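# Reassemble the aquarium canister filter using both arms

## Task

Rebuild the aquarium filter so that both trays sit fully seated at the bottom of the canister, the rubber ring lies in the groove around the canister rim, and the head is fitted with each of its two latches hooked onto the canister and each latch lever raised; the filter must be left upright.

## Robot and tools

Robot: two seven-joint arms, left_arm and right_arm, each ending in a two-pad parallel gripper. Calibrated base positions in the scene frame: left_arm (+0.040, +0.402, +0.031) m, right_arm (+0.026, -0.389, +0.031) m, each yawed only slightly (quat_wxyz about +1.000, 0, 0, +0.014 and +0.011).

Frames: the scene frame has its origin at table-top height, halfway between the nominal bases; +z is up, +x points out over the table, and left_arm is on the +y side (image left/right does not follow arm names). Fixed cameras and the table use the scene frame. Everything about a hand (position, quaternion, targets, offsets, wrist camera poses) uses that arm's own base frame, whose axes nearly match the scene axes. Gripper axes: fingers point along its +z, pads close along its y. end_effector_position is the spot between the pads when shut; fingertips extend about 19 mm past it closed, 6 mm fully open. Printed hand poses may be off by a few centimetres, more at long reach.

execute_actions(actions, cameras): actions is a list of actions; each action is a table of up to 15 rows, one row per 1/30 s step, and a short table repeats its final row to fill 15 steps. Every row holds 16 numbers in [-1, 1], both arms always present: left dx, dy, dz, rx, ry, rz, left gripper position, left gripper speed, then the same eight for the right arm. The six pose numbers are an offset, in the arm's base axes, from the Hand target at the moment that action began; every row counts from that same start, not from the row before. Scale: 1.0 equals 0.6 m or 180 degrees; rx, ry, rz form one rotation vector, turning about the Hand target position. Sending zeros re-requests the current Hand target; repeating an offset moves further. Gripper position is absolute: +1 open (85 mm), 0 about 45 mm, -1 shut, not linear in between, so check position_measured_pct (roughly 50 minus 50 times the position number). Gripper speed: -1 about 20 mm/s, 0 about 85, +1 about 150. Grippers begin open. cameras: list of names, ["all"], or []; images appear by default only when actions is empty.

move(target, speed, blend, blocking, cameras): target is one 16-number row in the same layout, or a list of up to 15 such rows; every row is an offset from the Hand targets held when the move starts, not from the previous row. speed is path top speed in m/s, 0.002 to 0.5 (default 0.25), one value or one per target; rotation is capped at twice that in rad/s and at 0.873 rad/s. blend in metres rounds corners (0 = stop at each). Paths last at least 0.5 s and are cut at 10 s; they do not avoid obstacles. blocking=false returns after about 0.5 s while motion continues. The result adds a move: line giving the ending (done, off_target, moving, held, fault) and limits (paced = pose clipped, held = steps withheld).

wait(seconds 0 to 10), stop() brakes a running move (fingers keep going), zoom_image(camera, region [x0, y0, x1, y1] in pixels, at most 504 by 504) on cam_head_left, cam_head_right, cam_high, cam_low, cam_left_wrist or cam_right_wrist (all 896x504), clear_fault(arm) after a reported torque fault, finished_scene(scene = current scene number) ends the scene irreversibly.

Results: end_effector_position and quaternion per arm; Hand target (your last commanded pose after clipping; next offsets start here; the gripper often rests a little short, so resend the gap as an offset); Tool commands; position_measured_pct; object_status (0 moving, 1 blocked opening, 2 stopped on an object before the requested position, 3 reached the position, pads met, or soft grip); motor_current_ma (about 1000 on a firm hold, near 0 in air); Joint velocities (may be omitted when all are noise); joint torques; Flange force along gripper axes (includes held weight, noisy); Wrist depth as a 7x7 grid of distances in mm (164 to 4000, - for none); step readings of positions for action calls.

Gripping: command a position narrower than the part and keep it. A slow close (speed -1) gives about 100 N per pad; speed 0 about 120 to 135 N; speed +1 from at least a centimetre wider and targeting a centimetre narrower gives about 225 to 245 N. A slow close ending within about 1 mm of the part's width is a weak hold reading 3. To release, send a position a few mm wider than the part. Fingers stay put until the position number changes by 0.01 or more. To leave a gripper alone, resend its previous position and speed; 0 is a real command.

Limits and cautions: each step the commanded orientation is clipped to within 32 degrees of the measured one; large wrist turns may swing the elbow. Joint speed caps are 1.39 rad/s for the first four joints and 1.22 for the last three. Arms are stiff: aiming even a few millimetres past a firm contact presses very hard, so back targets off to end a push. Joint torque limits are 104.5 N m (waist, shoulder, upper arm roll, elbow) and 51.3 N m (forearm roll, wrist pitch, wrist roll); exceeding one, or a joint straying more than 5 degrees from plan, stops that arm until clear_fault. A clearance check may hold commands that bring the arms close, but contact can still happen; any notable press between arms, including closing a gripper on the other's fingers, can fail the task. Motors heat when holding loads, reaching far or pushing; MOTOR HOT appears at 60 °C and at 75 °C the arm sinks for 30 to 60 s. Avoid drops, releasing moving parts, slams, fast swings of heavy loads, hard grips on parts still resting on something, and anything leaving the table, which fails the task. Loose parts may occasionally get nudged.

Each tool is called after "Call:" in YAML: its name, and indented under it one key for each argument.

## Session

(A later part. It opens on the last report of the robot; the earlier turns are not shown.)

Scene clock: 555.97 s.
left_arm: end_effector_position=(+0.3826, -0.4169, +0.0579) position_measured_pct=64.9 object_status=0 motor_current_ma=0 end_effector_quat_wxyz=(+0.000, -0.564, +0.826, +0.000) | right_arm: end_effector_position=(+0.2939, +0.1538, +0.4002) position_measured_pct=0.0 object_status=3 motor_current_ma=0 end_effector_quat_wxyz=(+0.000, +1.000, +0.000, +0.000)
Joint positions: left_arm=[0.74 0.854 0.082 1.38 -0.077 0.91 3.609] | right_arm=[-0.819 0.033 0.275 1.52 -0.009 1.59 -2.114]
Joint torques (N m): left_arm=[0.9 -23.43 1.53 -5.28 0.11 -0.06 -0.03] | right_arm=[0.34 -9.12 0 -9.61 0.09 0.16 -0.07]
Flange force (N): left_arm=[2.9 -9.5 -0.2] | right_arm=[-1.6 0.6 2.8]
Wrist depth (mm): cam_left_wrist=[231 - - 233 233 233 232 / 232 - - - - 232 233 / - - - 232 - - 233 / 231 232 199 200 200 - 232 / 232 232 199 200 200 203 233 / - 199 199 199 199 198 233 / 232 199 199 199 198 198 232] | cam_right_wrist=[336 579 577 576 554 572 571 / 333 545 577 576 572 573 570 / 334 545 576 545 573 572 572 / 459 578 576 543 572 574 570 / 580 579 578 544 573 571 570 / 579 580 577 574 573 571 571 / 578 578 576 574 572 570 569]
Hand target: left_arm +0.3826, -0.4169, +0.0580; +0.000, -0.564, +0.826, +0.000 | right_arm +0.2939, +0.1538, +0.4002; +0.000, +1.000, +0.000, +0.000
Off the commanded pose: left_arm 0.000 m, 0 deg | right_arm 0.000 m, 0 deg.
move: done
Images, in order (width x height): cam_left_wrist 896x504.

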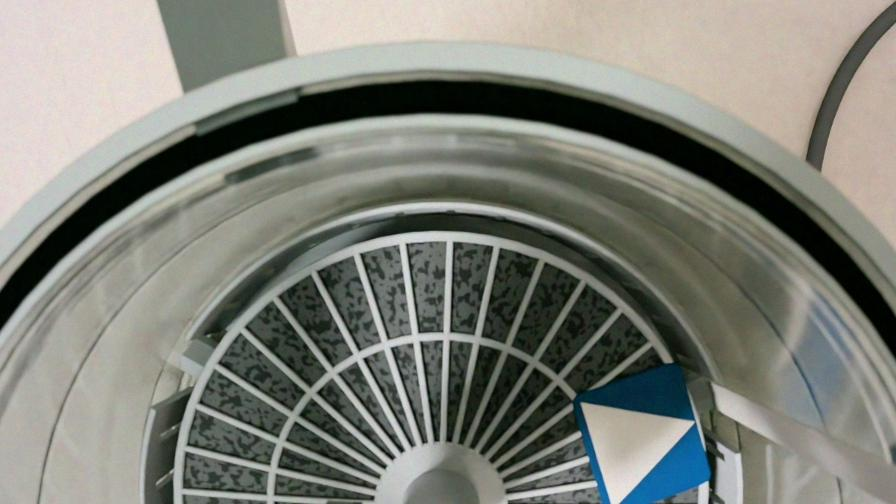

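Call:
move:
  target:
    - [0,0,0.2,0,0,0,-0.3,-0.7,0,0,0,0,0,0,1,1]
    - [0.038,0.095,0.42,0,0,0,-0.3,-0.7,0,0,0,0,0,0,1,1]
  speed: [0.1,0.2]
  blend: [0.02,0]
  cameras: ["cam_left_wrist"]

Call:
zoom_image:
  camera: "cam_left_wrist"
  region: [250, 50, 650, 450]

Scene clock: 567.77 s.
left_arm: end_effector_position=(+0.4054, -0.3599, +0.3100) position_measured_pct=64.9 object_status=3 motor_current_ma=0 end_effector_quat_wxyz=(+0.000, -0.564, +0.826, +0.000) | right_arm: end_effector_position=(+0.2939, +0.1538, +0.4002) position_measured_pct=0.0 object_status=3 motor_current_ma=0 end_effector_quat_wxyz=(+0.000, +1.000, +0.000, +0.000)
Joint positions: left_arm=[0.628 0.572 0.103 1.058 -0.055 1.513 3.486] | right_arm=[-0.819 0.033 0.275 1.52 -0.009 1.59 -2.114]
Joint torques (N m): left_arm=[1.03 -20.87 1.33 -7.13 0.15 -0.06 -0.03] | right_arm=[0.31 -9.12 0.01 -9.66 0.11 0.12 -0.09]
Flange force (N): left_arm=[2.1 -11.0 -5.8] | right_arm=[-1.6 0.8 2.8]
Wrist depth (mm): cam_left_wrist=[460 484 483 485 484 483 483 / 484 482 481 484 483 484 485 / 482 485 450 451 450 484 485 / 482 482 451 450 451 482 484 / 481 484 449 452 451 482 485 / 483 481 482 466 484 482 482 / 480 483 484 481 481 484 484] | cam_right_wrist=[581 579 578 575 553 573 572 / 546 547 576 577 574 573 571 / 547 545 576 544 574 574 570 / 544 578 575 544 574 572 571 / 579 578 577 543 573 571 572 / 579 578 576 575 572 571 570 / 579 577 575 575 573 572 569]
Hand target: left_arm +0.4054, -0.3599, +0.3100; +0.000, -0.564, +0.826, +0.000 | right_arm +0.2939, +0.1538, +0.4002; +0.000, +1.000, +0.000, +0.000
Off the commanded pose: left_arm 0.000 m, 0 deg | right_arm 0.000 m, 0 deg.
move: done
Images, in order (width x height): cam_left_wrist 896x504.

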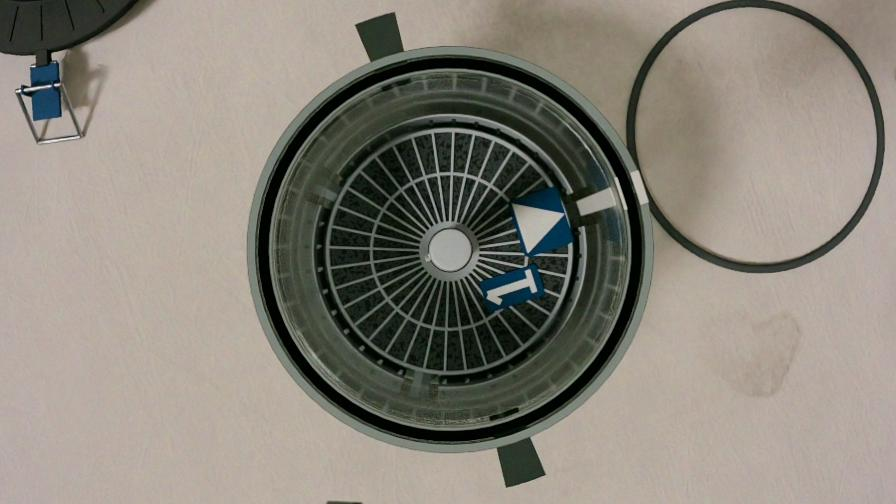

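Scaled by 1.260 from the camera's 896x504 image, which has a finer 1280x720 frame.

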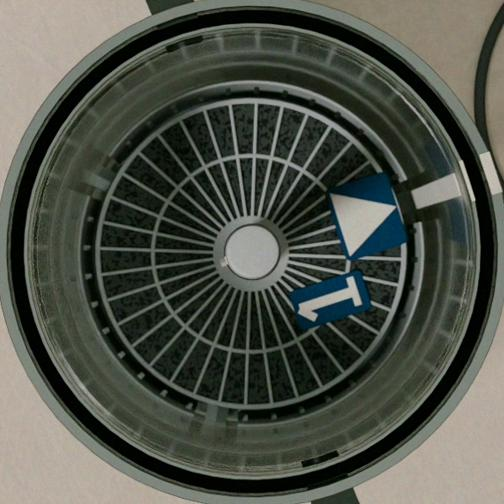

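Call:
move:
  target: [-0.176,0.516,0.05,0,0,0,-0.3,-0.7,0.1037,0.0065,-0.4337,0,0,0,1,1]
  speed: 0.25
  cameras: ["cam_right_wrist","cam_low","cam_head_right","cam_high"]

Call:
zoom_image:
  camera: "cam_low"
  region: [260, 140, 460, 280]

Scene clock: 628.87 s.
left_arm: end_effector_position=(+0.2998, -0.0504, +0.3400) position_measured_pct=64.9 object_status=3 motor_current_ma=0 end_effector_quat_wxyz=(+0.000, -0.564, +0.826, +0.000) | right_arm: end_effector_position=(+0.3561, +0.1577, +0.1400) position_measured_pct=0.0 object_status=3 motor_current_ma=0 end_effector_quat_wxyz=(+0.000, +1.000, +0.000, +0.000)
Joint positions: left_arm=[0.204 -0.012 -0.118 1.757 -0.001 1.397 2.855] | right_arm=[-0.688 0.413 0.278 1.954 -0.155 0.794 -1.893]
Joint torques (N m): left_arm=[0.9 -9.2 0.6 -7.04 0.13 -0.04 -0.03] | right_arm=[0.31 -14.04 1.12 -7.05 0.11 0.26 -0.09]
Flange force (N): left_arm=[-3.6 -5.1 -5.5] | right_arm=[-2.5 0.6 2.2]
Wrist depth (mm): cam_left_wrist=[515 512 516 515 516 517 518 / 515 514 514 514 514 515 517 / 514 516 516 513 516 514 516 / 513 514 515 514 517 514 516 / 514 514 515 517 514 516 514 / 512 513 514 514 514 514 516 / 513 512 512 514 514 515 514] | cam_right_wrist=[318 318 316 316 315 314 314 / 318 318 317 316 315 314 314 / 318 317 317 316 315 315 314 / 318 317 317 285 285 314 313 / 318 317 285 285 284 313 313 / 318 317 285 284 284 314 313 / 318 317 285 266 284 313 313]
Hand target: left_arm +0.2998, -0.0503, +0.3400; +0.000, -0.564, +0.826, +0.000 | right_arm +0.3561, +0.1577, +0.1400; +0.000, +1.000, +0.000, +0.000
Off the commanded pose: left_arm 0.000 m, 0 deg | right_arm 0.000 m, 0 deg.
move: done
Images, in order (width x height): cam_head_right 896x504, cam_high 896x504, cam_low 896x504, cam_right_wrist 896x504.

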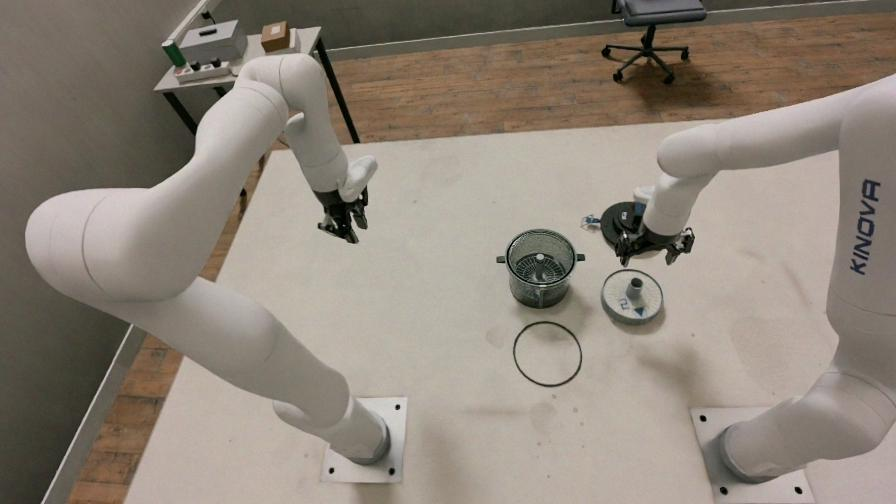

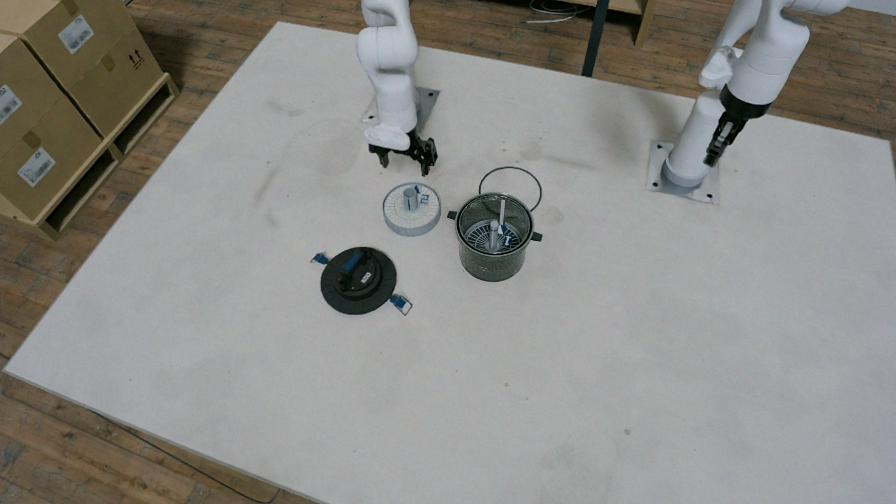

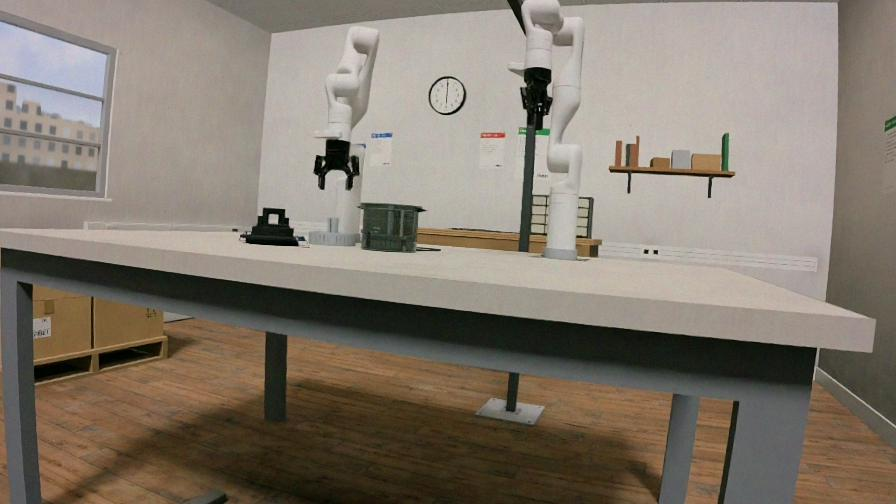

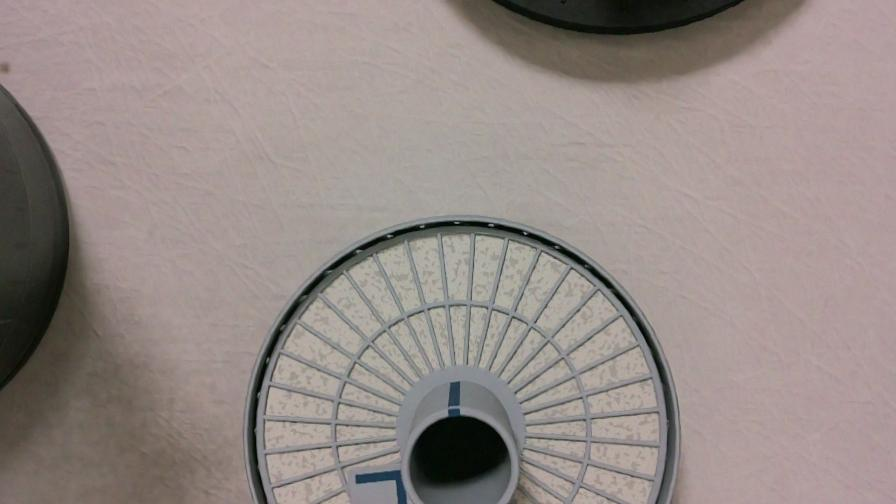

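Scaled by 2.520 from the camera's 896x504 image, which has a finer 1280x720 frame.

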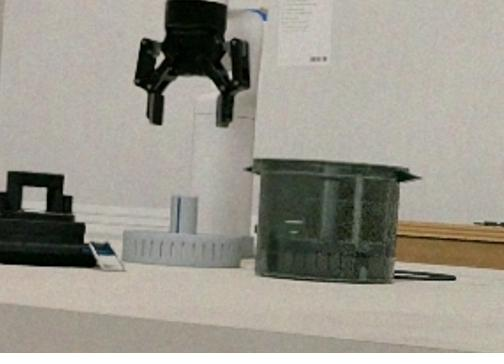

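Call:
move:
  target: [0,0,0,0,0,0,-0.3,-0.7,0,0,-0.185,0,0,0,1,1]
  speed: 0.1
  cameras: ["cam_low","cam_high"]

Call:
zoom_image:
  camera: "cam_low"
  region: [260, 140, 460, 280]

Call:
zoom_image:
  camera: "cam_high"
  region: [340, 110, 540, 250]

Scene clock: 641.37 s.
left_arm: end_effector_position=(+0.2998, -0.0503, +0.3400) position_measured_pct=64.9 object_status=3 motor_current_ma=0 end_effector_quat_wxyz=(+0.000, -0.564, +0.826, +0.000) | right_arm: end_effector_position=(+0.3561, +0.1577, +0.0290) position_measured_pct=0.0 object_status=3 motor_current_ma=0 end_effector_quat_wxyz=(+0.000, +1.000, +0.000, +0.000)
Joint positions: left_arm=[0.204 -0.012 -0.118 1.757 -0.001 1.397 2.855] | right_arm=[-0.613 0.647 0.186 2.054 -0.253 0.461 -1.807]
Joint torques (N m): left_arm=[0.96 -9.16 0.61 -7.06 0.11 -0.03 -0.02] | right_arm=[0.4 -15.9 1.06 -4.69 0.1 -0.09 -0.05]
Flange force (N): left_arm=[-3.7 -4.9 -5.4] | right_arm=[-2.6 0.0 0.3]
Wrist depth (mm): cam_left_wrist=[515 514 517 516 516 518 516 / 515 516 514 514 516 516 517 / 513 514 516 515 516 515 515 / 515 514 516 516 515 514 515 / 511 514 516 512 516 514 514 / 513 513 515 514 515 515 514 / 512 514 515 514 514 511 514] | cam_right_wrist=[207 206 206 205 205 205 204 / 207 206 206 205 205 204 204 / 207 206 206 205 205 204 204 / 207 206 175 174 174 204 204 / 207 175 175 174 174 174 203 / 206 175 175 174 174 173 203 / 207 175 174 173 174 173 174]
Hand target: left_arm +0.2998, -0.0503, +0.3400; +0.000, -0.564, +0.826, +0.000 | right_arm +0.3561, +0.1577, +0.0290; +0.000, +1.000, +0.000, +0.000
Off the commanded pose: left_arm 0.000 m, 0 deg | right_arm 0.000 m, 0 deg.
move: done
Images, in order (width x height): cam_high 896x504, cam_low 896x504.

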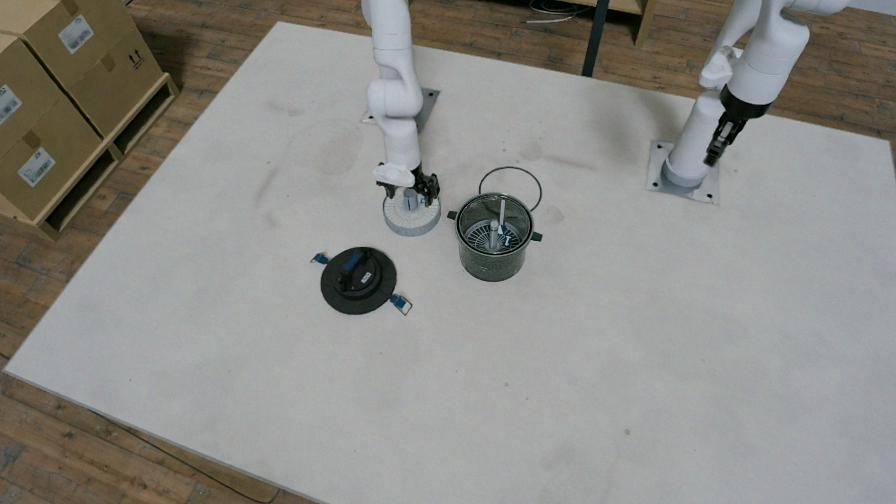

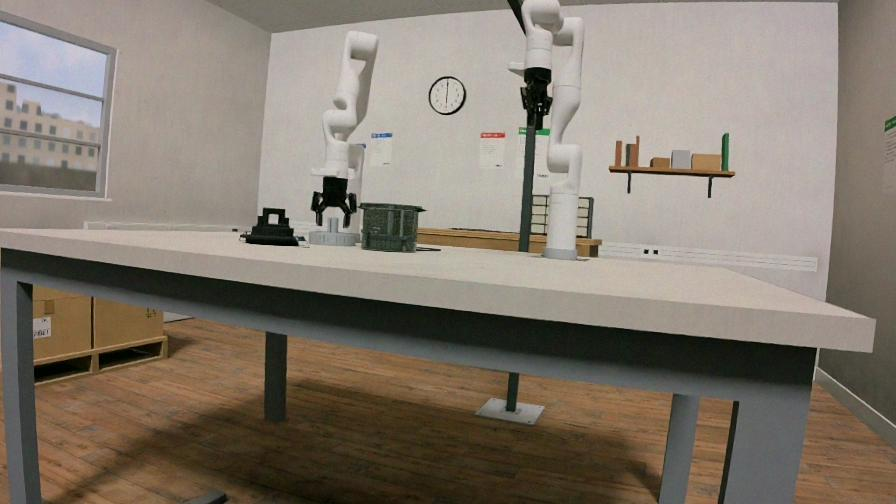

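Scaled by 2.520 from the camera's 896x504 image, which has a finer 1280x720 frame.

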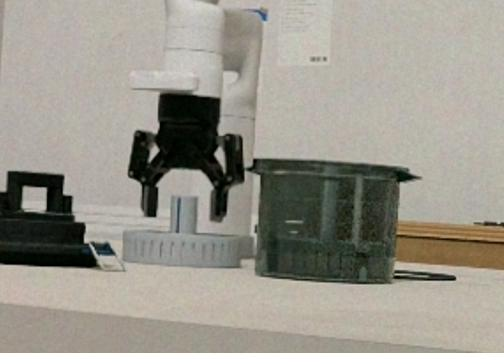

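Scaled by 2.520 from the camera's 896x504 image, which has a finer 1280x720 frame.

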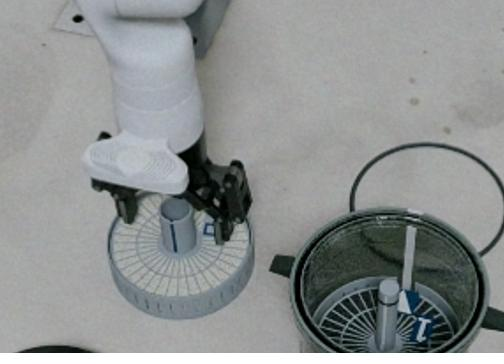

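Call:
move:
  target: [0,0,0,0,0,0,-0.3,-0.7,0,0,0,0,0,0,-0.45,-1]

Call:
wait:
  seconds: 1.2
  cameras: ["cam_right_wrist","cam_low"]

Scene clock: 651.87 s.
left_arm: end_effector_position=(+0.2998, -0.0503, +0.3400) position_measured_pct=64.9 object_status=3 motor_current_ma=0 end_effector_quat_wxyz=(+0.000, -0.564, +0.826, +0.000) | right_arm: end_effector_position=(+0.3561, +0.1577, +0.0290) position_measured_pct=64.5 object_status=0 motor_current_ma=1000 end_effector_quat_wxyz=(+0.000, +1.000, +0.000, +0.000)
Joint positions: left_arm=[0.204 -0.012 -0.118 1.757 -0.001 1.397 2.855] | right_arm=[-0.613 0.647 0.185 2.054 -0.253 0.46 -1.807]
Joint torques (N m): left_arm=[0.95 -9.2 0.58 -7.06 0.14 -0.02 -0.02] | right_arm=[0.25 -10.52 0.46 -5.13 -0.29 -1.27 -0.3]
Flange force (N): left_arm=[-3.6 -5.0 -5.4] | right_arm=[-6.9 3.0 -16.2]
Wrist depth (mm): cam_left_wrist=[515 515 516 516 516 517 517 / 511 514 514 514 514 515 516 / 514 512 515 516 516 514 515 / 514 514 515 514 515 514 513 / 510 515 513 513 514 515 514 / 513 515 515 513 515 516 513 / 511 514 514 512 514 512 516] | cam_right_wrist=[207 206 206 206 205 205 204 / 207 207 206 206 205 204 204 / 207 206 206 205 205 205 204 / 207 206 174 175 174 204 204 / 207 175 175 174 174 174 204 / 207 175 175 174 174 174 203 / 206 175 175 173 173 173 173]
Hand target: left_arm +0.2998, -0.0503, +0.3400; +0.000, -0.564, +0.826, +0.000 | right_arm +0.3561, +0.1577, +0.0290; +0.000, +1.000, +0.000, +0.000
Off the commanded pose: left_arm 0.000 m, 0 deg | right_arm 0.000 m, 0 deg.
move: done

Scene clock: 653.07 s.
left_arm: end_effector_position=(+0.2998, -0.0503, +0.3400) position_measured_pct=64.9 object_status=3 motor_current_ma=0 end_effector_quat_wxyz=(+0.000, -0.564, +0.826, +0.000) | right_arm: end_effector_position=(+0.3561, +0.1577, +0.0290) position_measured_pct=64.5 object_status=2 motor_current_ma=1000 end_effector_quat_wxyz=(+0.000, +1.000, +0.000, +0.000)
Joint positions: left_arm=[0.204 -0.012 -0.118 1.757 -0.001 1.397 2.855] | right_arm=[-0.613 0.647 0.186 2.054 -0.253 0.461 -1.807]
Joint torques (N m): left_arm=[0.94 -9.16 0.65 -7.12 0.16 -0.02 -0.04] | right_arm=[0.26 -10.54 0.45 -5.06 -0.29 -1.24 -0.27]
Flange force (N): left_arm=[-3.6 -4.8 -5.2] | right_arm=[-6.8 2.8 -16.1]
Wrist depth (mm): cam_left_wrist=[514 514 514 517 516 516 516 / 515 516 513 515 514 516 516 / 515 515 514 516 517 516 514 / 514 514 516 518 515 516 514 / 514 513 514 516 512 513 515 / 514 513 515 514 516 515 513 / 515 515 512 514 514 514 515] | cam_right_wrist=[207 207 206 206 205 205 204 / 207 207 206 205 205 204 204 / 207 206 206 205 205 204 204 / 207 206 174 175 174 204 204 / 207 175 175 175 174 174 204 / 207 175 175 174 174 173 203 / 206 175 175 173 173 173 173]
Hand target: left_arm +0.2998, -0.0503, +0.3400; +0.000, -0.564, +0.826, +0.000 | right_arm +0.3561, +0.1577, +0.0290; +0.000, +1.000, +0.000, +0.000
Tool commands: left_gripper/position=-0.3 left_gripper/speed=-0.7 right_gripper/position=-0.45 right_gripper/speed=-1.0
Off the commanded pose: left_arm 0.000 m, 0 deg | right_arm 0.000 m, 0 deg.
wait: 1.20 s; at rest by 0.17 s
Images, in order (width x height): cam_low 896x504, cam_right_wrist 896x504.

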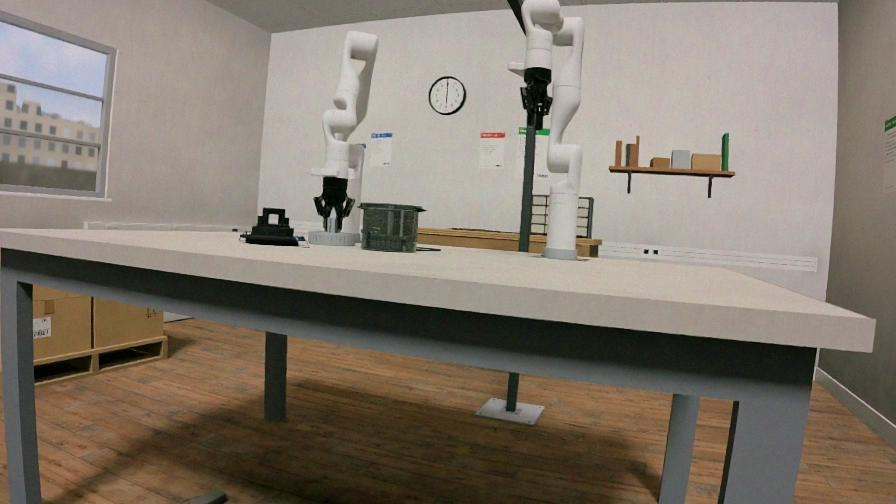

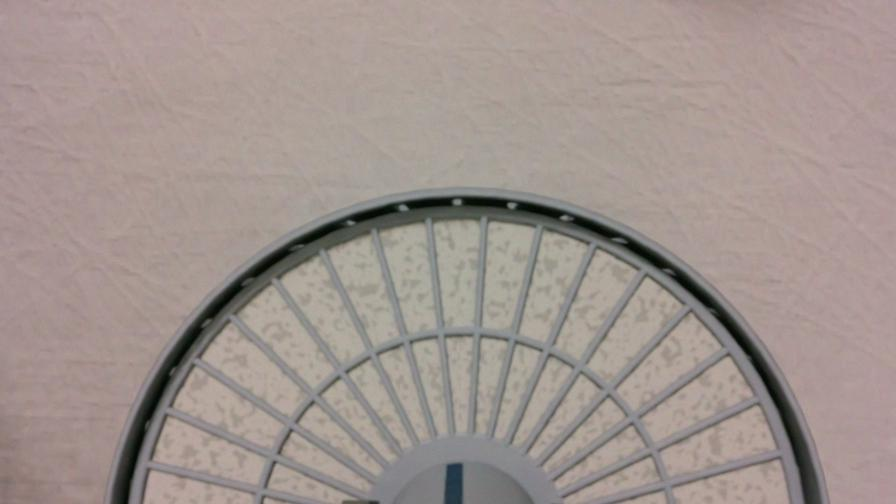

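Call:
move:
  target:
    - [0,0,0,0,0,0,-0.3,-0.7,0,0,0.3,0,0,0,-0.45,-1]
    - [0,0,0,0,0,0,-0.3,-0.7,-0.06,0.3655,0.368,0,0,-0.0511,-0.45,-1]
  speed: 0.2
  blend: [0.03,0]
  cameras: ["cam_right_wrist","cam_low"]

Call:
zoom_image:
  camera: "cam_right_wrist"
  region: [200, 0, 704, 300]

Scene clock: 673.47 s.
left_arm: end_effector_position=(+0.2998, -0.0503, +0.3400) position_measured_pct=64.9 object_status=3 motor_current_ma=0 end_effector_quat_wxyz=(+0.000, -0.564, +0.826, +0.000) | right_arm: end_effector_position=(+0.3201, +0.3770, +0.2498) position_measured_pct=64.5 object_status=2 motor_current_ma=1000 end_effector_quat_wxyz=(+0.000, +0.997, -0.080, +0.000)
Joint positions: left_arm=[0.204 -0.012 -0.118 1.757 -0.001 1.397 2.855] | right_arm=[-1.073 0.489 0.25 1.409 -0.122 1.258 -2.544]
Joint torques (N m): left_arm=[0.99 -9.18 0.56 -7.03 0.12 -0.03 -0.05] | right_arm=[0.38 -18.18 1.29 -9.41 0.15 0.12 -0.08]
Flange force (N): left_arm=[-3.6 -5.1 -5.5] | right_arm=[-1.7 1.9 3.0]
Wrist depth (mm): cam_left_wrist=[516 513 515 516 516 516 517 / 514 514 515 514 514 517 517 / 516 513 513 516 515 516 513 / 514 514 514 516 516 514 514 / 513 513 514 514 514 515 515 / 516 513 513 514 510 513 515 / 513 512 513 512 512 514 515] | cam_right_wrist=[428 428 426 393 424 424 423 / 428 426 393 392 392 308 422 / 428 307 393 391 390 423 422 / 427 426 174 175 174 422 422 / 427 174 175 174 174 174 421 / 427 175 175 174 174 174 421 / 427 175 175 173 173 173 172]
Hand target: left_arm +0.2998, -0.0503, +0.3400; +0.000, -0.564, +0.826, +0.000 | right_arm +0.3201, +0.3770, +0.2498; +0.000, +0.997, -0.080, +0.000
Off the commanded pose: left_arm 0.000 m, 0 deg | right_arm 0.000 m, 0 deg.
move: done
Images, in order (width x height): cam_low 896x504, cam_right_wrist 896x504.

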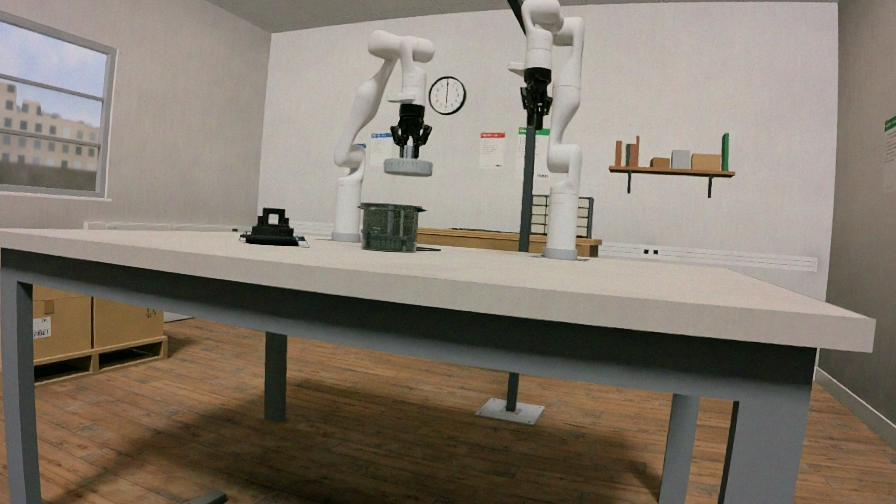

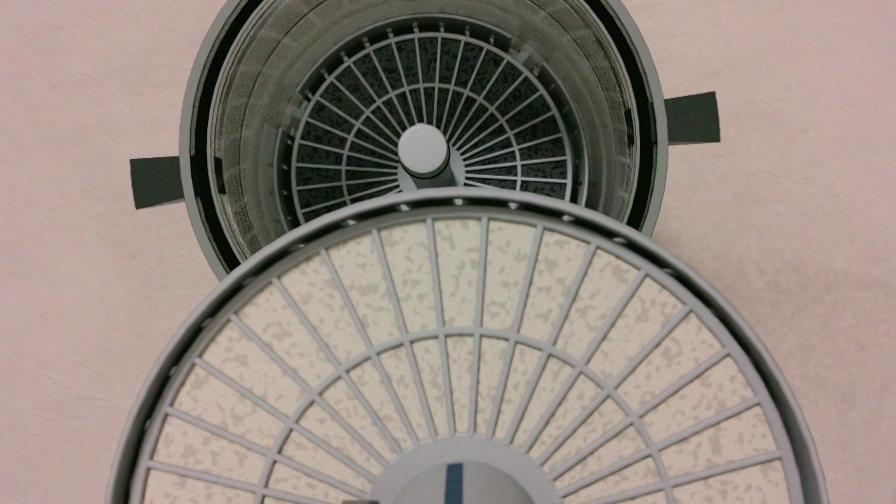

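Scaled by 1.000.

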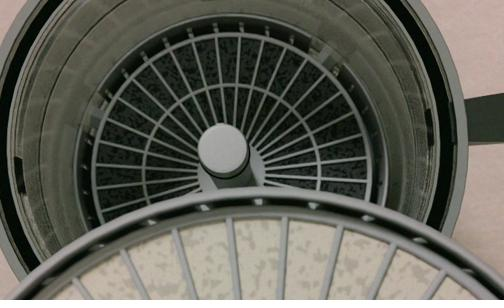

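Call:
move:
  target:
    - [0,0,0,0,0,0,-0.3,-0.7,0.1585,-0.001,0,0,0,0,-0.45,-1]
    - [0,0,0,0,0,0,-0.3,-0.7,0.1585,-0.001,-0.13,0,0,0,-0.45,-1]
  speed: [0.2,0.1]
  blend: [0.02,0]
  cameras: ["cam_right_wrist","cam_low"]

Call:
zoom_image:
  camera: "cam_right_wrist"
  region: [80, 100, 480, 500]

Call:
zoom_image:
  camera: "cam_right_wrist"
  region: [440, 100, 840, 500]

Scene clock: 718.03 s.
left_arm: end_effector_position=(+0.2998, -0.0503, +0.3400) position_measured_pct=64.9 object_status=3 motor_current_ma=0 end_effector_quat_wxyz=(+0.000, -0.564, +0.826, +0.000) | right_arm: end_effector_position=(+0.4152, +0.3764, +0.1718) position_measured_pct=64.5 object_status=2 motor_current_ma=1000 end_effector_quat_wxyz=(+0.000, +0.997, -0.080, +0.000)
Joint positions: left_arm=[0.204 -0.012 -0.118 1.757 -0.001 1.397 2.855] | right_arm=[-0.912 0.71 0.246 1.283 -0.173 1.169 -2.386]
Joint torques (N m): left_arm=[0.94 -9.18 0.58 -7.1 0.12 -0.02 -0.02] | right_arm=[0.36 -21.7 1.72 -9.13 0.14 0.25 -0.09]
Flange force (N): left_arm=[-3.6 -4.9 -5.3] | right_arm=[-2.5 2.4 3.1]
Wrist depth (mm): cam_left_wrist=[516 515 516 516 516 516 518 / 515 515 515 516 515 516 517 / 511 513 516 517 514 514 515 / 514 515 515 516 516 515 514 / 514 514 513 514 512 514 514 / 512 513 516 512 514 516 514 / 513 512 514 514 512 515 514] | cam_right_wrist=[349 348 348 347 347 345 344 / 349 348 348 347 346 345 344 / 349 348 226 226 226 345 344 / 349 348 174 175 174 344 344 / 349 174 175 174 174 174 344 / 349 175 175 174 174 174 229 / 349 175 175 173 173 173 172]
Hand target: left_arm +0.2998, -0.0503, +0.3400; +0.000, -0.564, +0.826, +0.000 | right_arm +0.4152, +0.3764, +0.1718; +0.000, +0.997, -0.080, +0.000
Off the commanded pose: left_arm 0.000 m, 0 deg | right_arm 0.000 m, 0 deg.
move: done
Images, in order (width x height): cam_low 896x504, cam_right_wrist 896x504.

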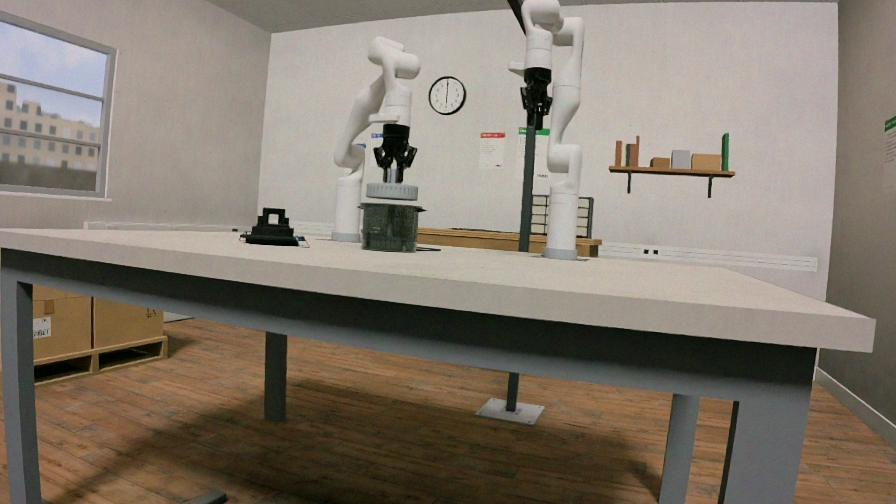

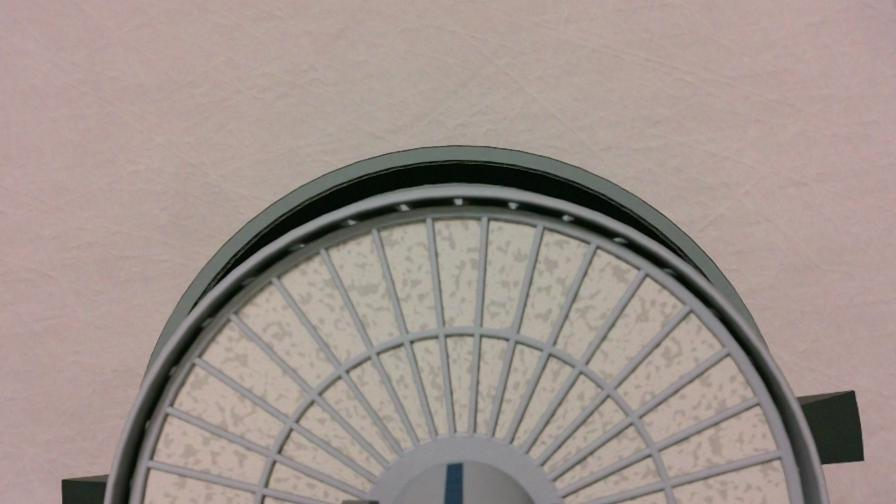

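Scaled by 1.260 from the camera's 896x504 image, which has a finer 1280x720 frame.

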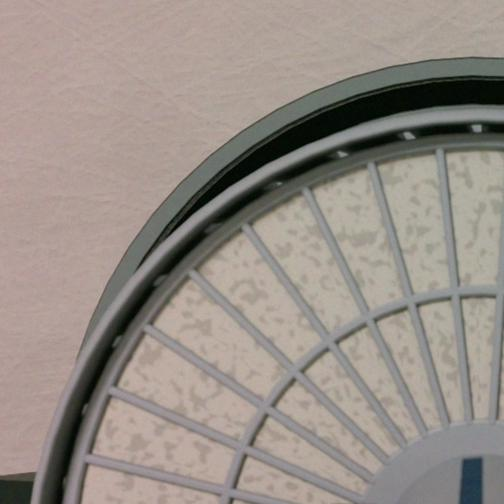

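Scaled by 1.260 from the camera's 896x504 image, which has a finer 1280x720 frame.

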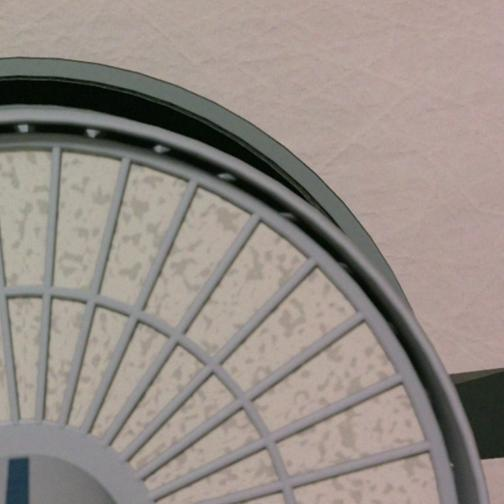

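Call:
move:
  target: [0,0,0,0,0,0,-0.3,-0.7,0,0,-0.05,0,0,0,-0.45,-1]
  speed: 0.05

Call:
move:
  target: [0,0,0,0,0,0,-0.3,-0.7,0,0,-0.03,0,0,0,-0.45,-1]
  speed: 0.03
  cameras: ["cam_right_wrist","cam_high"]

Scene clock: 735.57 s.
left_arm: end_effector_position=(+0.2998, -0.0503, +0.3400) position_measured_pct=64.9 object_status=3 motor_current_ma=0 end_effector_quat_wxyz=(+0.000, -0.564, +0.826, +0.000) | right_arm: end_effector_position=(+0.4152, +0.3764, +0.1418) position_measured_pct=64.5 object_status=2 motor_current_ma=1000 end_effector_quat_wxyz=(+0.000, +0.997, -0.080, +0.000)
Joint positions: left_arm=[0.204 -0.012 -0.118 1.757 -0.001 1.397 2.855] | right_arm=[-0.91 0.742 0.239 1.326 -0.181 1.095 -2.379]
Joint torques (N m): left_arm=[1 -9.18 0.63 -7.09 0.15 -0.02 -0.04] | right_arm=[0.38 -21.92 1.79 -8.91 0.14 0.12 -0.05]
Flange force (N): left_arm=[-3.7 -4.9 -5.3] | right_arm=[-2.7 2.4 2.8]
Wrist depth (mm): cam_left_wrist=[516 514 515 517 515 515 516 / 513 514 515 516 517 515 516 / 513 515 516 514 515 514 514 / 514 514 514 515 515 514 514 / 512 511 514 516 516 515 514 / 513 512 512 513 512 514 513 / 510 512 514 513 512 513 515] | cam_right_wrist=[319 318 318 317 316 315 315 / 319 318 318 317 316 315 315 / 318 318 197 196 195 315 315 / 319 197 175 175 174 191 315 / 319 175 175 175 174 174 315 / 318 175 175 174 174 174 190 / 319 175 175 173 173 173 173]
Hand target: left_arm +0.2998, -0.0503, +0.3400; +0.000, -0.564, +0.826, +0.000 | right_arm +0.4152, +0.3764, +0.1418; +0.000, +0.997, -0.080, +0.000
Off the commanded pose: left_arm 0.000 m, 0 deg | right_arm 0.000 m, 0 deg.
move: done

Scene clock: 736.50 s.
left_arm: end_effector_position=(+0.2998, -0.0503, +0.3400) position_measured_pct=64.9 object_status=3 motor_current_ma=0 end_effector_quat_wxyz=(+0.000, -0.564, +0.826, +0.000) | right_arm: end_effector_position=(+0.4152, +0.3764, +0.1238) position_measured_pct=64.5 object_status=2 motor_current_ma=1000 end_effector_quat_wxyz=(+0.000, +0.997, -0.080, +0.000)
Joint positions: left_arm=[0.204 -0.012 -0.118 1.757 -0.001 1.397 2.855] | right_arm=[-0.908 0.763 0.234 1.348 -0.185 1.051 -2.375]
Joint torques (N m): left_arm=[0.98 -9.14 0.62 -7.09 0.14 -0.02 -0.04] | right_arm=[0.38 -21.95 1.79 -8.6 0.11 0.22 -0.06]
Flange force (N): left_arm=[-3.6 -4.8 -5.3] | right_arm=[-2.6 2.3 2.6]
Wrist depth (mm): cam_left_wrist=[515 514 515 514 514 518 517 / 515 515 517 515 514 519 517 / 513 514 513 516 516 514 514 / 515 512 513 516 514 516 514 / 514 513 516 514 514 516 513 / 512 514 512 514 514 515 514 / 513 512 515 514 514 512 512] | cam_right_wrist=[301 300 299 299 298 297 297 / 301 300 299 299 298 298 297 / 301 300 178 178 178 297 297 / 301 179 174 175 174 177 296 / 300 175 175 175 174 174 296 / 179 175 175 174 174 174 174 / 175 175 175 173 173 173 172]
Hand target: left_arm +0.2998, -0.0503, +0.3400; +0.000, -0.564, +0.826, +0.000 | right_arm +0.4152, +0.3764, +0.1238; +0.000, +0.997, -0.080, +0.000
Off the commanded pose: left_arm 0.000 m, 0 deg | right_arm 0.000 m, 0 deg.
move: done
Images, in order (width x height): cam_high 896x504, cam_right_wrist 896x504.

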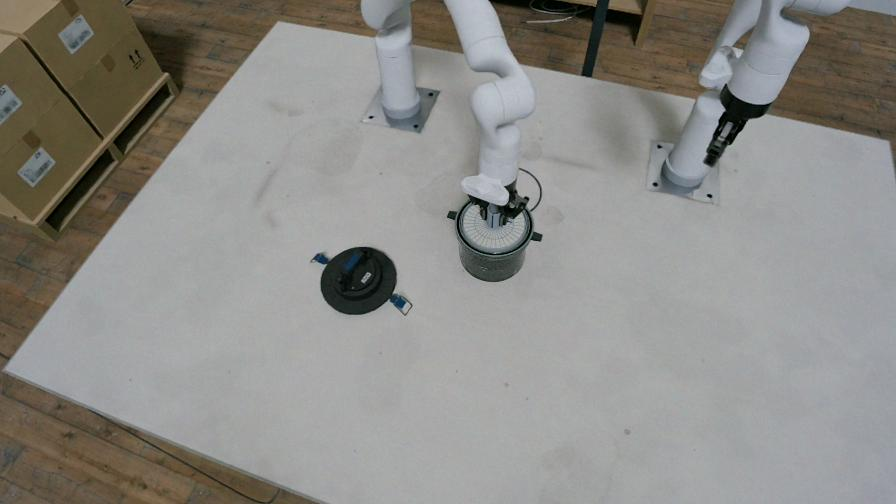

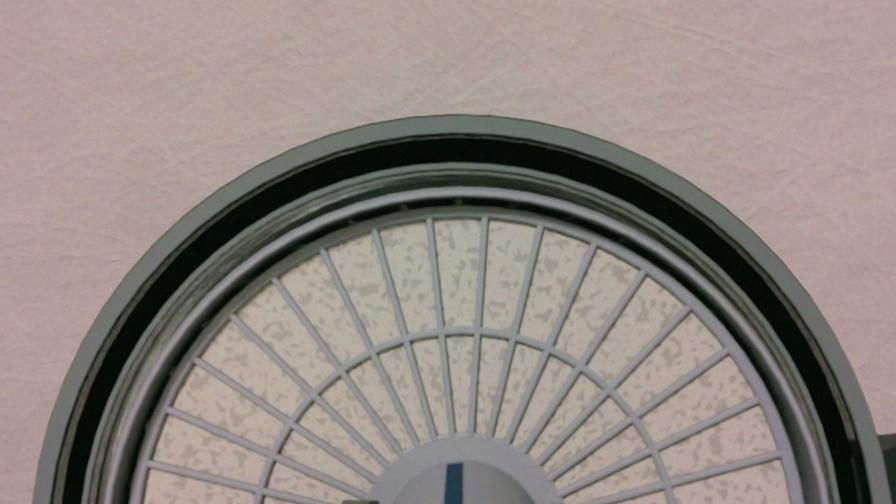

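Call:
move:
  target: [0,0,0,0,0,0,-0.3,-0.7,0,0,-0.04,0,0,0,-0.45,-1]
  speed: 0.03

Call:
move:
  target: [0,0,0,0,0,0,-0.3,-0.7,0,0,-0.03,0,0,0,-0.45,-1]
  speed: 0.03

Call:
move:
  target: [0,0,0,0,0,0,-0.3,-0.7,0,0,-0.015,0,0,0,-0.45,-1]
  speed: 0.02
  cameras: ["cam_right_wrist","cam_high"]

Scene clock: 747.03 s.
left_arm: end_effector_position=(+0.2998, -0.0503, +0.3400) position_measured_pct=64.9 object_status=3 motor_current_ma=0 end_effector_quat_wxyz=(+0.000, -0.564, +0.826, +0.000) | right_arm: end_effector_position=(+0.4152, +0.3764, +0.0999) position_measured_pct=64.5 object_status=2 motor_current_ma=1000 end_effector_quat_wxyz=(+0.000, +0.997, -0.080, +0.000)
Joint positions: left_arm=[0.204 -0.012 -0.118 1.757 -0.001 1.397 2.855] | right_arm=[-0.905 0.793 0.227 1.374 -0.192 0.996 -2.369]
Joint torques (N m): left_arm=[0.94 -9.15 0.59 -7.1 0.14 -0.04 -0.03] | right_arm=[0.37 -22.08 1.78 -8.65 0.09 -0.04 -0.09]
Flange force (N): left_arm=[-3.5 -4.8 -5.3] | right_arm=[-3.1 3.1 2.1]
Wrist depth (mm): cam_left_wrist=[514 516 514 517 516 516 516 / 515 515 516 515 516 516 515 / 514 515 514 516 514 516 519 / 514 514 514 514 515 516 515 / 512 512 514 513 512 515 514 / 512 514 514 514 514 513 514 / 512 512 512 513 511 513 515] | cam_right_wrist=[277 276 275 275 275 274 274 / 277 276 276 275 275 274 273 / 276 276 - 274 - - 273 / 277 276 174 175 174 273 273 / 276 174 175 174 174 174 273 / 276 175 175 175 174 174 272 / 276 175 175 173 173 174 172]
Hand target: left_arm +0.2998, -0.0503, +0.3400; +0.000, -0.564, +0.826, +0.000 | right_arm +0.4152, +0.3764, +0.0998; +0.000, +0.997, -0.080, +0.000
Off the commanded pose: left_arm 0.000 m, 0 deg | right_arm 0.000 m, 0 deg.
move: done

Scene clock: 747.93 s.
left_arm: end_effector_position=(+0.2998, -0.0503, +0.3400) position_measured_pct=64.9 object_status=3 motor_current_ma=0 end_effector_quat_wxyz=(+0.000, -0.564, +0.826, +0.000) | right_arm: end_effector_position=(+0.4152, +0.3764, +0.0819) position_measured_pct=64.5 object_status=2 motor_current_ma=1000 end_effector_quat_wxyz=(+0.000, +0.997, -0.080, +0.000)
Joint positions: left_arm=[0.204 -0.012 -0.118 1.757 -0.001 1.397 2.855] | right_arm=[-0.902 0.818 0.221 1.39 -0.197 0.955 -2.365]
Joint torques (N m): left_arm=[0.95 -9.13 0.59 -7.06 0.14 -0.01 -0.01] | right_arm=[0.61 -21.8 2.07 -7.77 0.27 0.46 -0.06]
Flange force (N): left_arm=[-3.6 -4.9 -5.4] | right_arm=[-3.0 2.1 2.0]
Wrist depth (mm): cam_left_wrist=[513 514 517 517 515 517 515 / 515 514 516 515 516 516 517 / 514 515 514 513 515 515 514 / 514 515 513 515 514 516 514 / 512 513 513 512 514 514 513 / 512 512 514 513 516 514 514 / 510 512 513 513 513 513 515] | cam_right_wrist=[259 258 258 257 257 256 256 / 259 258 257 257 256 256 255 / 259 - - 257 - - 255 / - 258 174 175 174 255 255 / 258 174 175 174 174 174 255 / 258 175 175 174 174 174 255 / 258 175 175 173 173 173 172]
Hand target: left_arm +0.2998, -0.0503, +0.3400; +0.000, -0.564, +0.826, +0.000 | right_arm +0.4152, +0.3764, +0.0818; +0.000, +0.997, -0.080, +0.000
Off the commanded pose: left_arm 0.000 m, 0 deg | right_arm 0.000 m, 0 deg.
move: done

Scene clock: 748.67 s.
left_arm: end_effector_position=(+0.2998, -0.0503, +0.3400) position_measured_pct=64.9 object_status=3 motor_current_ma=0 end_effector_quat_wxyz=(+0.000, -0.564, +0.826, +0.000) | right_arm: end_effector_position=(+0.4152, +0.3764, +0.0729) position_measured_pct=64.5 object_status=2 motor_current_ma=1000 end_effector_quat_wxyz=(+0.000, +0.997, -0.080, +0.000)
Joint positions: left_arm=[0.204 -0.012 -0.118 1.757 -0.001 1.397 2.855] | right_arm=[-0.901 0.831 0.219 1.397 -0.2 0.935 -2.363]
Joint torques (N m): left_arm=[0.94 -9.15 0.61 -7.08 0.16 -0.04 -0.04] | right_arm=[0.35 -22.49 1.84 -8.07 0.13 0.12 -0.07]
Flange force (N): left_arm=[-3.6 -4.9 -5.4] | right_arm=[-2.4 2.2 2.3]
Wrist depth (mm): cam_left_wrist=[516 515 517 518 516 515 518 / 513 516 516 515 514 516 516 / 511 514 513 516 514 515 515 / 513 514 515 514 514 516 514 / 514 515 516 516 514 514 514 / 513 511 514 514 515 514 513 / 512 511 513 511 514 515 516] | cam_right_wrist=[250 249 249 248 247 247 246 / 250 249 249 248 247 247 246 / 249 - - 248 - - 246 / 249 - 174 175 174 174 246 / 250 174 175 174 174 174 246 / 249 175 175 174 174 173 246 / - 175 175 173 173 173 172]
Hand target: left_arm +0.2998, -0.0503, +0.3400; +0.000, -0.564, +0.826, +0.000 | right_arm +0.4152, +0.3764, +0.0728; +0.000, +0.997, -0.080, +0.000
Off the commanded pose: left_arm 0.000 m, 0 deg | right_arm 0.000 m, 0 deg.
move: done
Images, in order (width x height): cam_high 896x504, cam_right_wrist 896x504.

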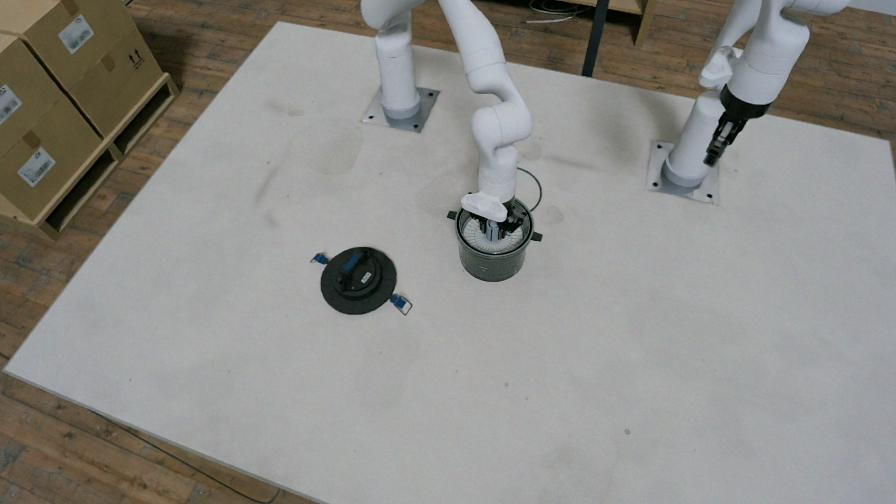

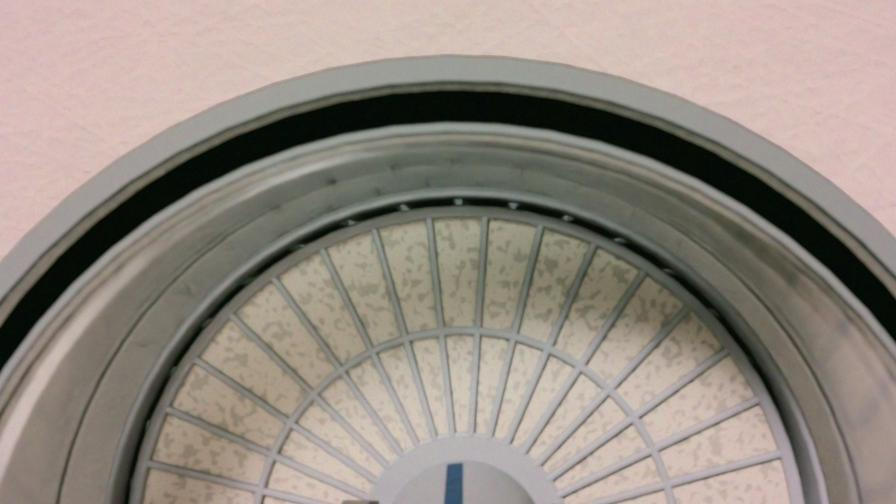

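Call:
move:
  target: [0,0,0,0,0,0,-0.3,-0.7,0,0,-0.007,0,0,0,-0.45,-1]
  speed: 0.01

Call:
move:
  target: [0,0,0,0,0,0,-0.3,-0.7,0,0,-0.004,0,0,0,-0.45,-1]
  speed: 0.01

Scene clock: 753.63 s.
left_arm: end_effector_position=(+0.2998, -0.0503, +0.3400) position_measured_pct=64.9 object_status=3 motor_current_ma=0 end_effector_quat_wxyz=(+0.000, -0.564, +0.826, +0.000) | right_arm: end_effector_position=(+0.4153, +0.3765, +0.0690) position_measured_pct=64.5 object_status=2 motor_current_ma=1000 end_effector_quat_wxyz=(+0.000, +0.997, -0.080, +0.000)
Joint positions: left_arm=[0.204 -0.012 -0.118 1.757 -0.001 1.397 2.855] | right_arm=[-0.9 0.836 0.217 1.4 -0.201 0.926 -2.362]
Joint torques (N m): left_arm=[0.97 -9.18 0.62 -7.1 0.17 0 -0.03] | right_arm=[0.29 13.86 -1.87 -2.19 -0.64 -7.84 -0.1]
Flange force (N): left_arm=[-3.7 -4.9 -5.2] | right_arm=[-18.4 22.4 -73.5]
Wrist depth (mm): cam_left_wrist=[513 514 516 516 515 516 516 / 516 515 517 516 514 517 514 / 515 511 514 516 514 514 518 / 513 512 515 515 514 514 515 / 513 514 513 513 514 517 516 / 514 513 513 514 514 513 514 / 512 514 514 512 513 515 513] | cam_right_wrist=[248 248 247 246 246 245 245 / 248 248 - 246 - 245 244 / 248 - - 246 - - 244 / 248 - 174 175 174 245 244 / 248 174 175 174 174 174 244 / 248 175 175 174 174 174 - / - 175 175 173 173 173 172]
Hand target: left_arm +0.2998, -0.0503, +0.3400; +0.000, -0.564, +0.826, +0.000 | right_arm +0.4152, +0.3764, +0.0686; +0.000, +0.997, -0.080, +0.000
Off the commanded pose: left_arm 0.000 m, 0 deg | right_arm 0.000 m, 0 deg.
move: done

Scene clock: 754.33 s.
left_arm: end_effector_position=(+0.2998, -0.0503, +0.3400) position_measured_pct=64.9 object_status=3 motor_current_ma=0 end_effector_quat_wxyz=(+0.000, -0.564, +0.826, +0.000) | right_arm: end_effector_position=(+0.4153, +0.3764, +0.0661) position_measured_pct=64.5 object_status=2 motor_current_ma=1000 end_effector_quat_wxyz=(+0.000, +0.997, -0.080, +0.000)
Joint positions: left_arm=[0.204 -0.012 -0.118 1.757 -0.001 1.397 2.855] | right_arm=[-0.9 0.841 0.216 1.402 -0.202 0.921 -2.362]
Joint torques (N m): left_arm=[0.98 -9.2 0.59 -7.09 0.14 -0.02 -0.04] | right_arm=[-1.05 25.41 -4.53 3.21 -1.5 -7.38 -0.39]
Flange force (N): left_arm=[-3.6 -5.0 -5.3] | right_arm=[-15.6 23.6 -94.2]
Wrist depth (mm): cam_left_wrist=[514 516 514 516 514 518 517 / 514 513 515 516 514 516 516 / 515 516 513 514 515 514 514 / 516 512 516 515 515 516 514 / 514 514 514 516 514 514 513 / 515 512 513 513 514 516 515 / 512 510 516 512 512 513 516] | cam_right_wrist=[247 246 245 244 244 243 243 / 246 246 - 245 - 243 242 / 246 - - 244 - - 242 / 246 - 172 172 172 243 242 / 246 172 173 172 172 171 242 / 246 173 173 172 172 171 173 / 246 173 172 171 172 171 170]
Hand target: left_arm +0.2998, -0.0503, +0.3400; +0.000, -0.564, +0.826, +0.000 | right_arm +0.4152, +0.3764, +0.0662; +0.000, +0.997, -0.080, +0.000
Off the commanded pose: left_arm 0.000 m, 0 deg | right_arm 0.000 m, 0 deg.
move: done

Call:
move:
  target: [0,0,0,0,0,0,-0.3,-0.7,0,0,0.0035,0,0,0,-0.45,-1]
  speed: 0.01

Scene clock: 771.93 s.
left_arm: end_effector_position=(+0.2998, -0.0503, +0.3400) position_measured_pct=64.9 object_status=3 motor_current_ma=0 end_effector_quat_wxyz=(+0.000, -0.564, +0.826, +0.000) | right_arm: end_effector_position=(+0.4152, +0.3763, +0.0681) position_measured_pct=64.5 object_status=2 motor_current_ma=1000 end_effector_quat_wxyz=(+0.000, +0.997, -0.080, +0.000)
Joint positions: left_arm=[0.204 -0.012 -0.118 1.757 -0.001 1.397 2.855] | right_arm=[-0.9 0.838 0.217 1.4 -0.201 0.925 -2.362]
Joint torques (N m): left_arm=[0.93 -9.21 0.59 -7.08 0.16 -0.04 -0.04] | right_arm=[-1.92 -6.38 -2.14 1.74 -0.72 2.94 -0.22]
Flange force (N): left_arm=[-3.6 -5.0 -5.4] | right_arm=[4.2 0.8 -23.2]
Wrist depth (mm): cam_left_wrist=[514 516 514 518 516 517 516 / 515 512 514 514 515 516 515 / 514 514 515 515 514 513 513 / 512 514 511 513 514 516 514 / 512 512 516 515 512 514 514 / 511 514 513 512 514 512 515 / 512 514 514 513 514 513 516] | cam_right_wrist=[247 246 245 245 244 244 243 / 246 246 - 245 - 244 243 / 246 - - 244 - - 242 / 246 - 172 173 172 243 242 / 246 172 173 172 172 172 242 / 246 173 173 172 172 171 173 / 246 173 173 171 172 171 170]
Hand target: left_arm +0.2998, -0.0503, +0.3400; +0.000, -0.564, +0.826, +0.000 | right_arm +0.4152, +0.3764, +0.0683; +0.000, +0.997, -0.080, +0.000
Off the commanded pose: left_arm 0.000 m, 0 deg | right_arm 0.000 m, 0 deg.
move: done


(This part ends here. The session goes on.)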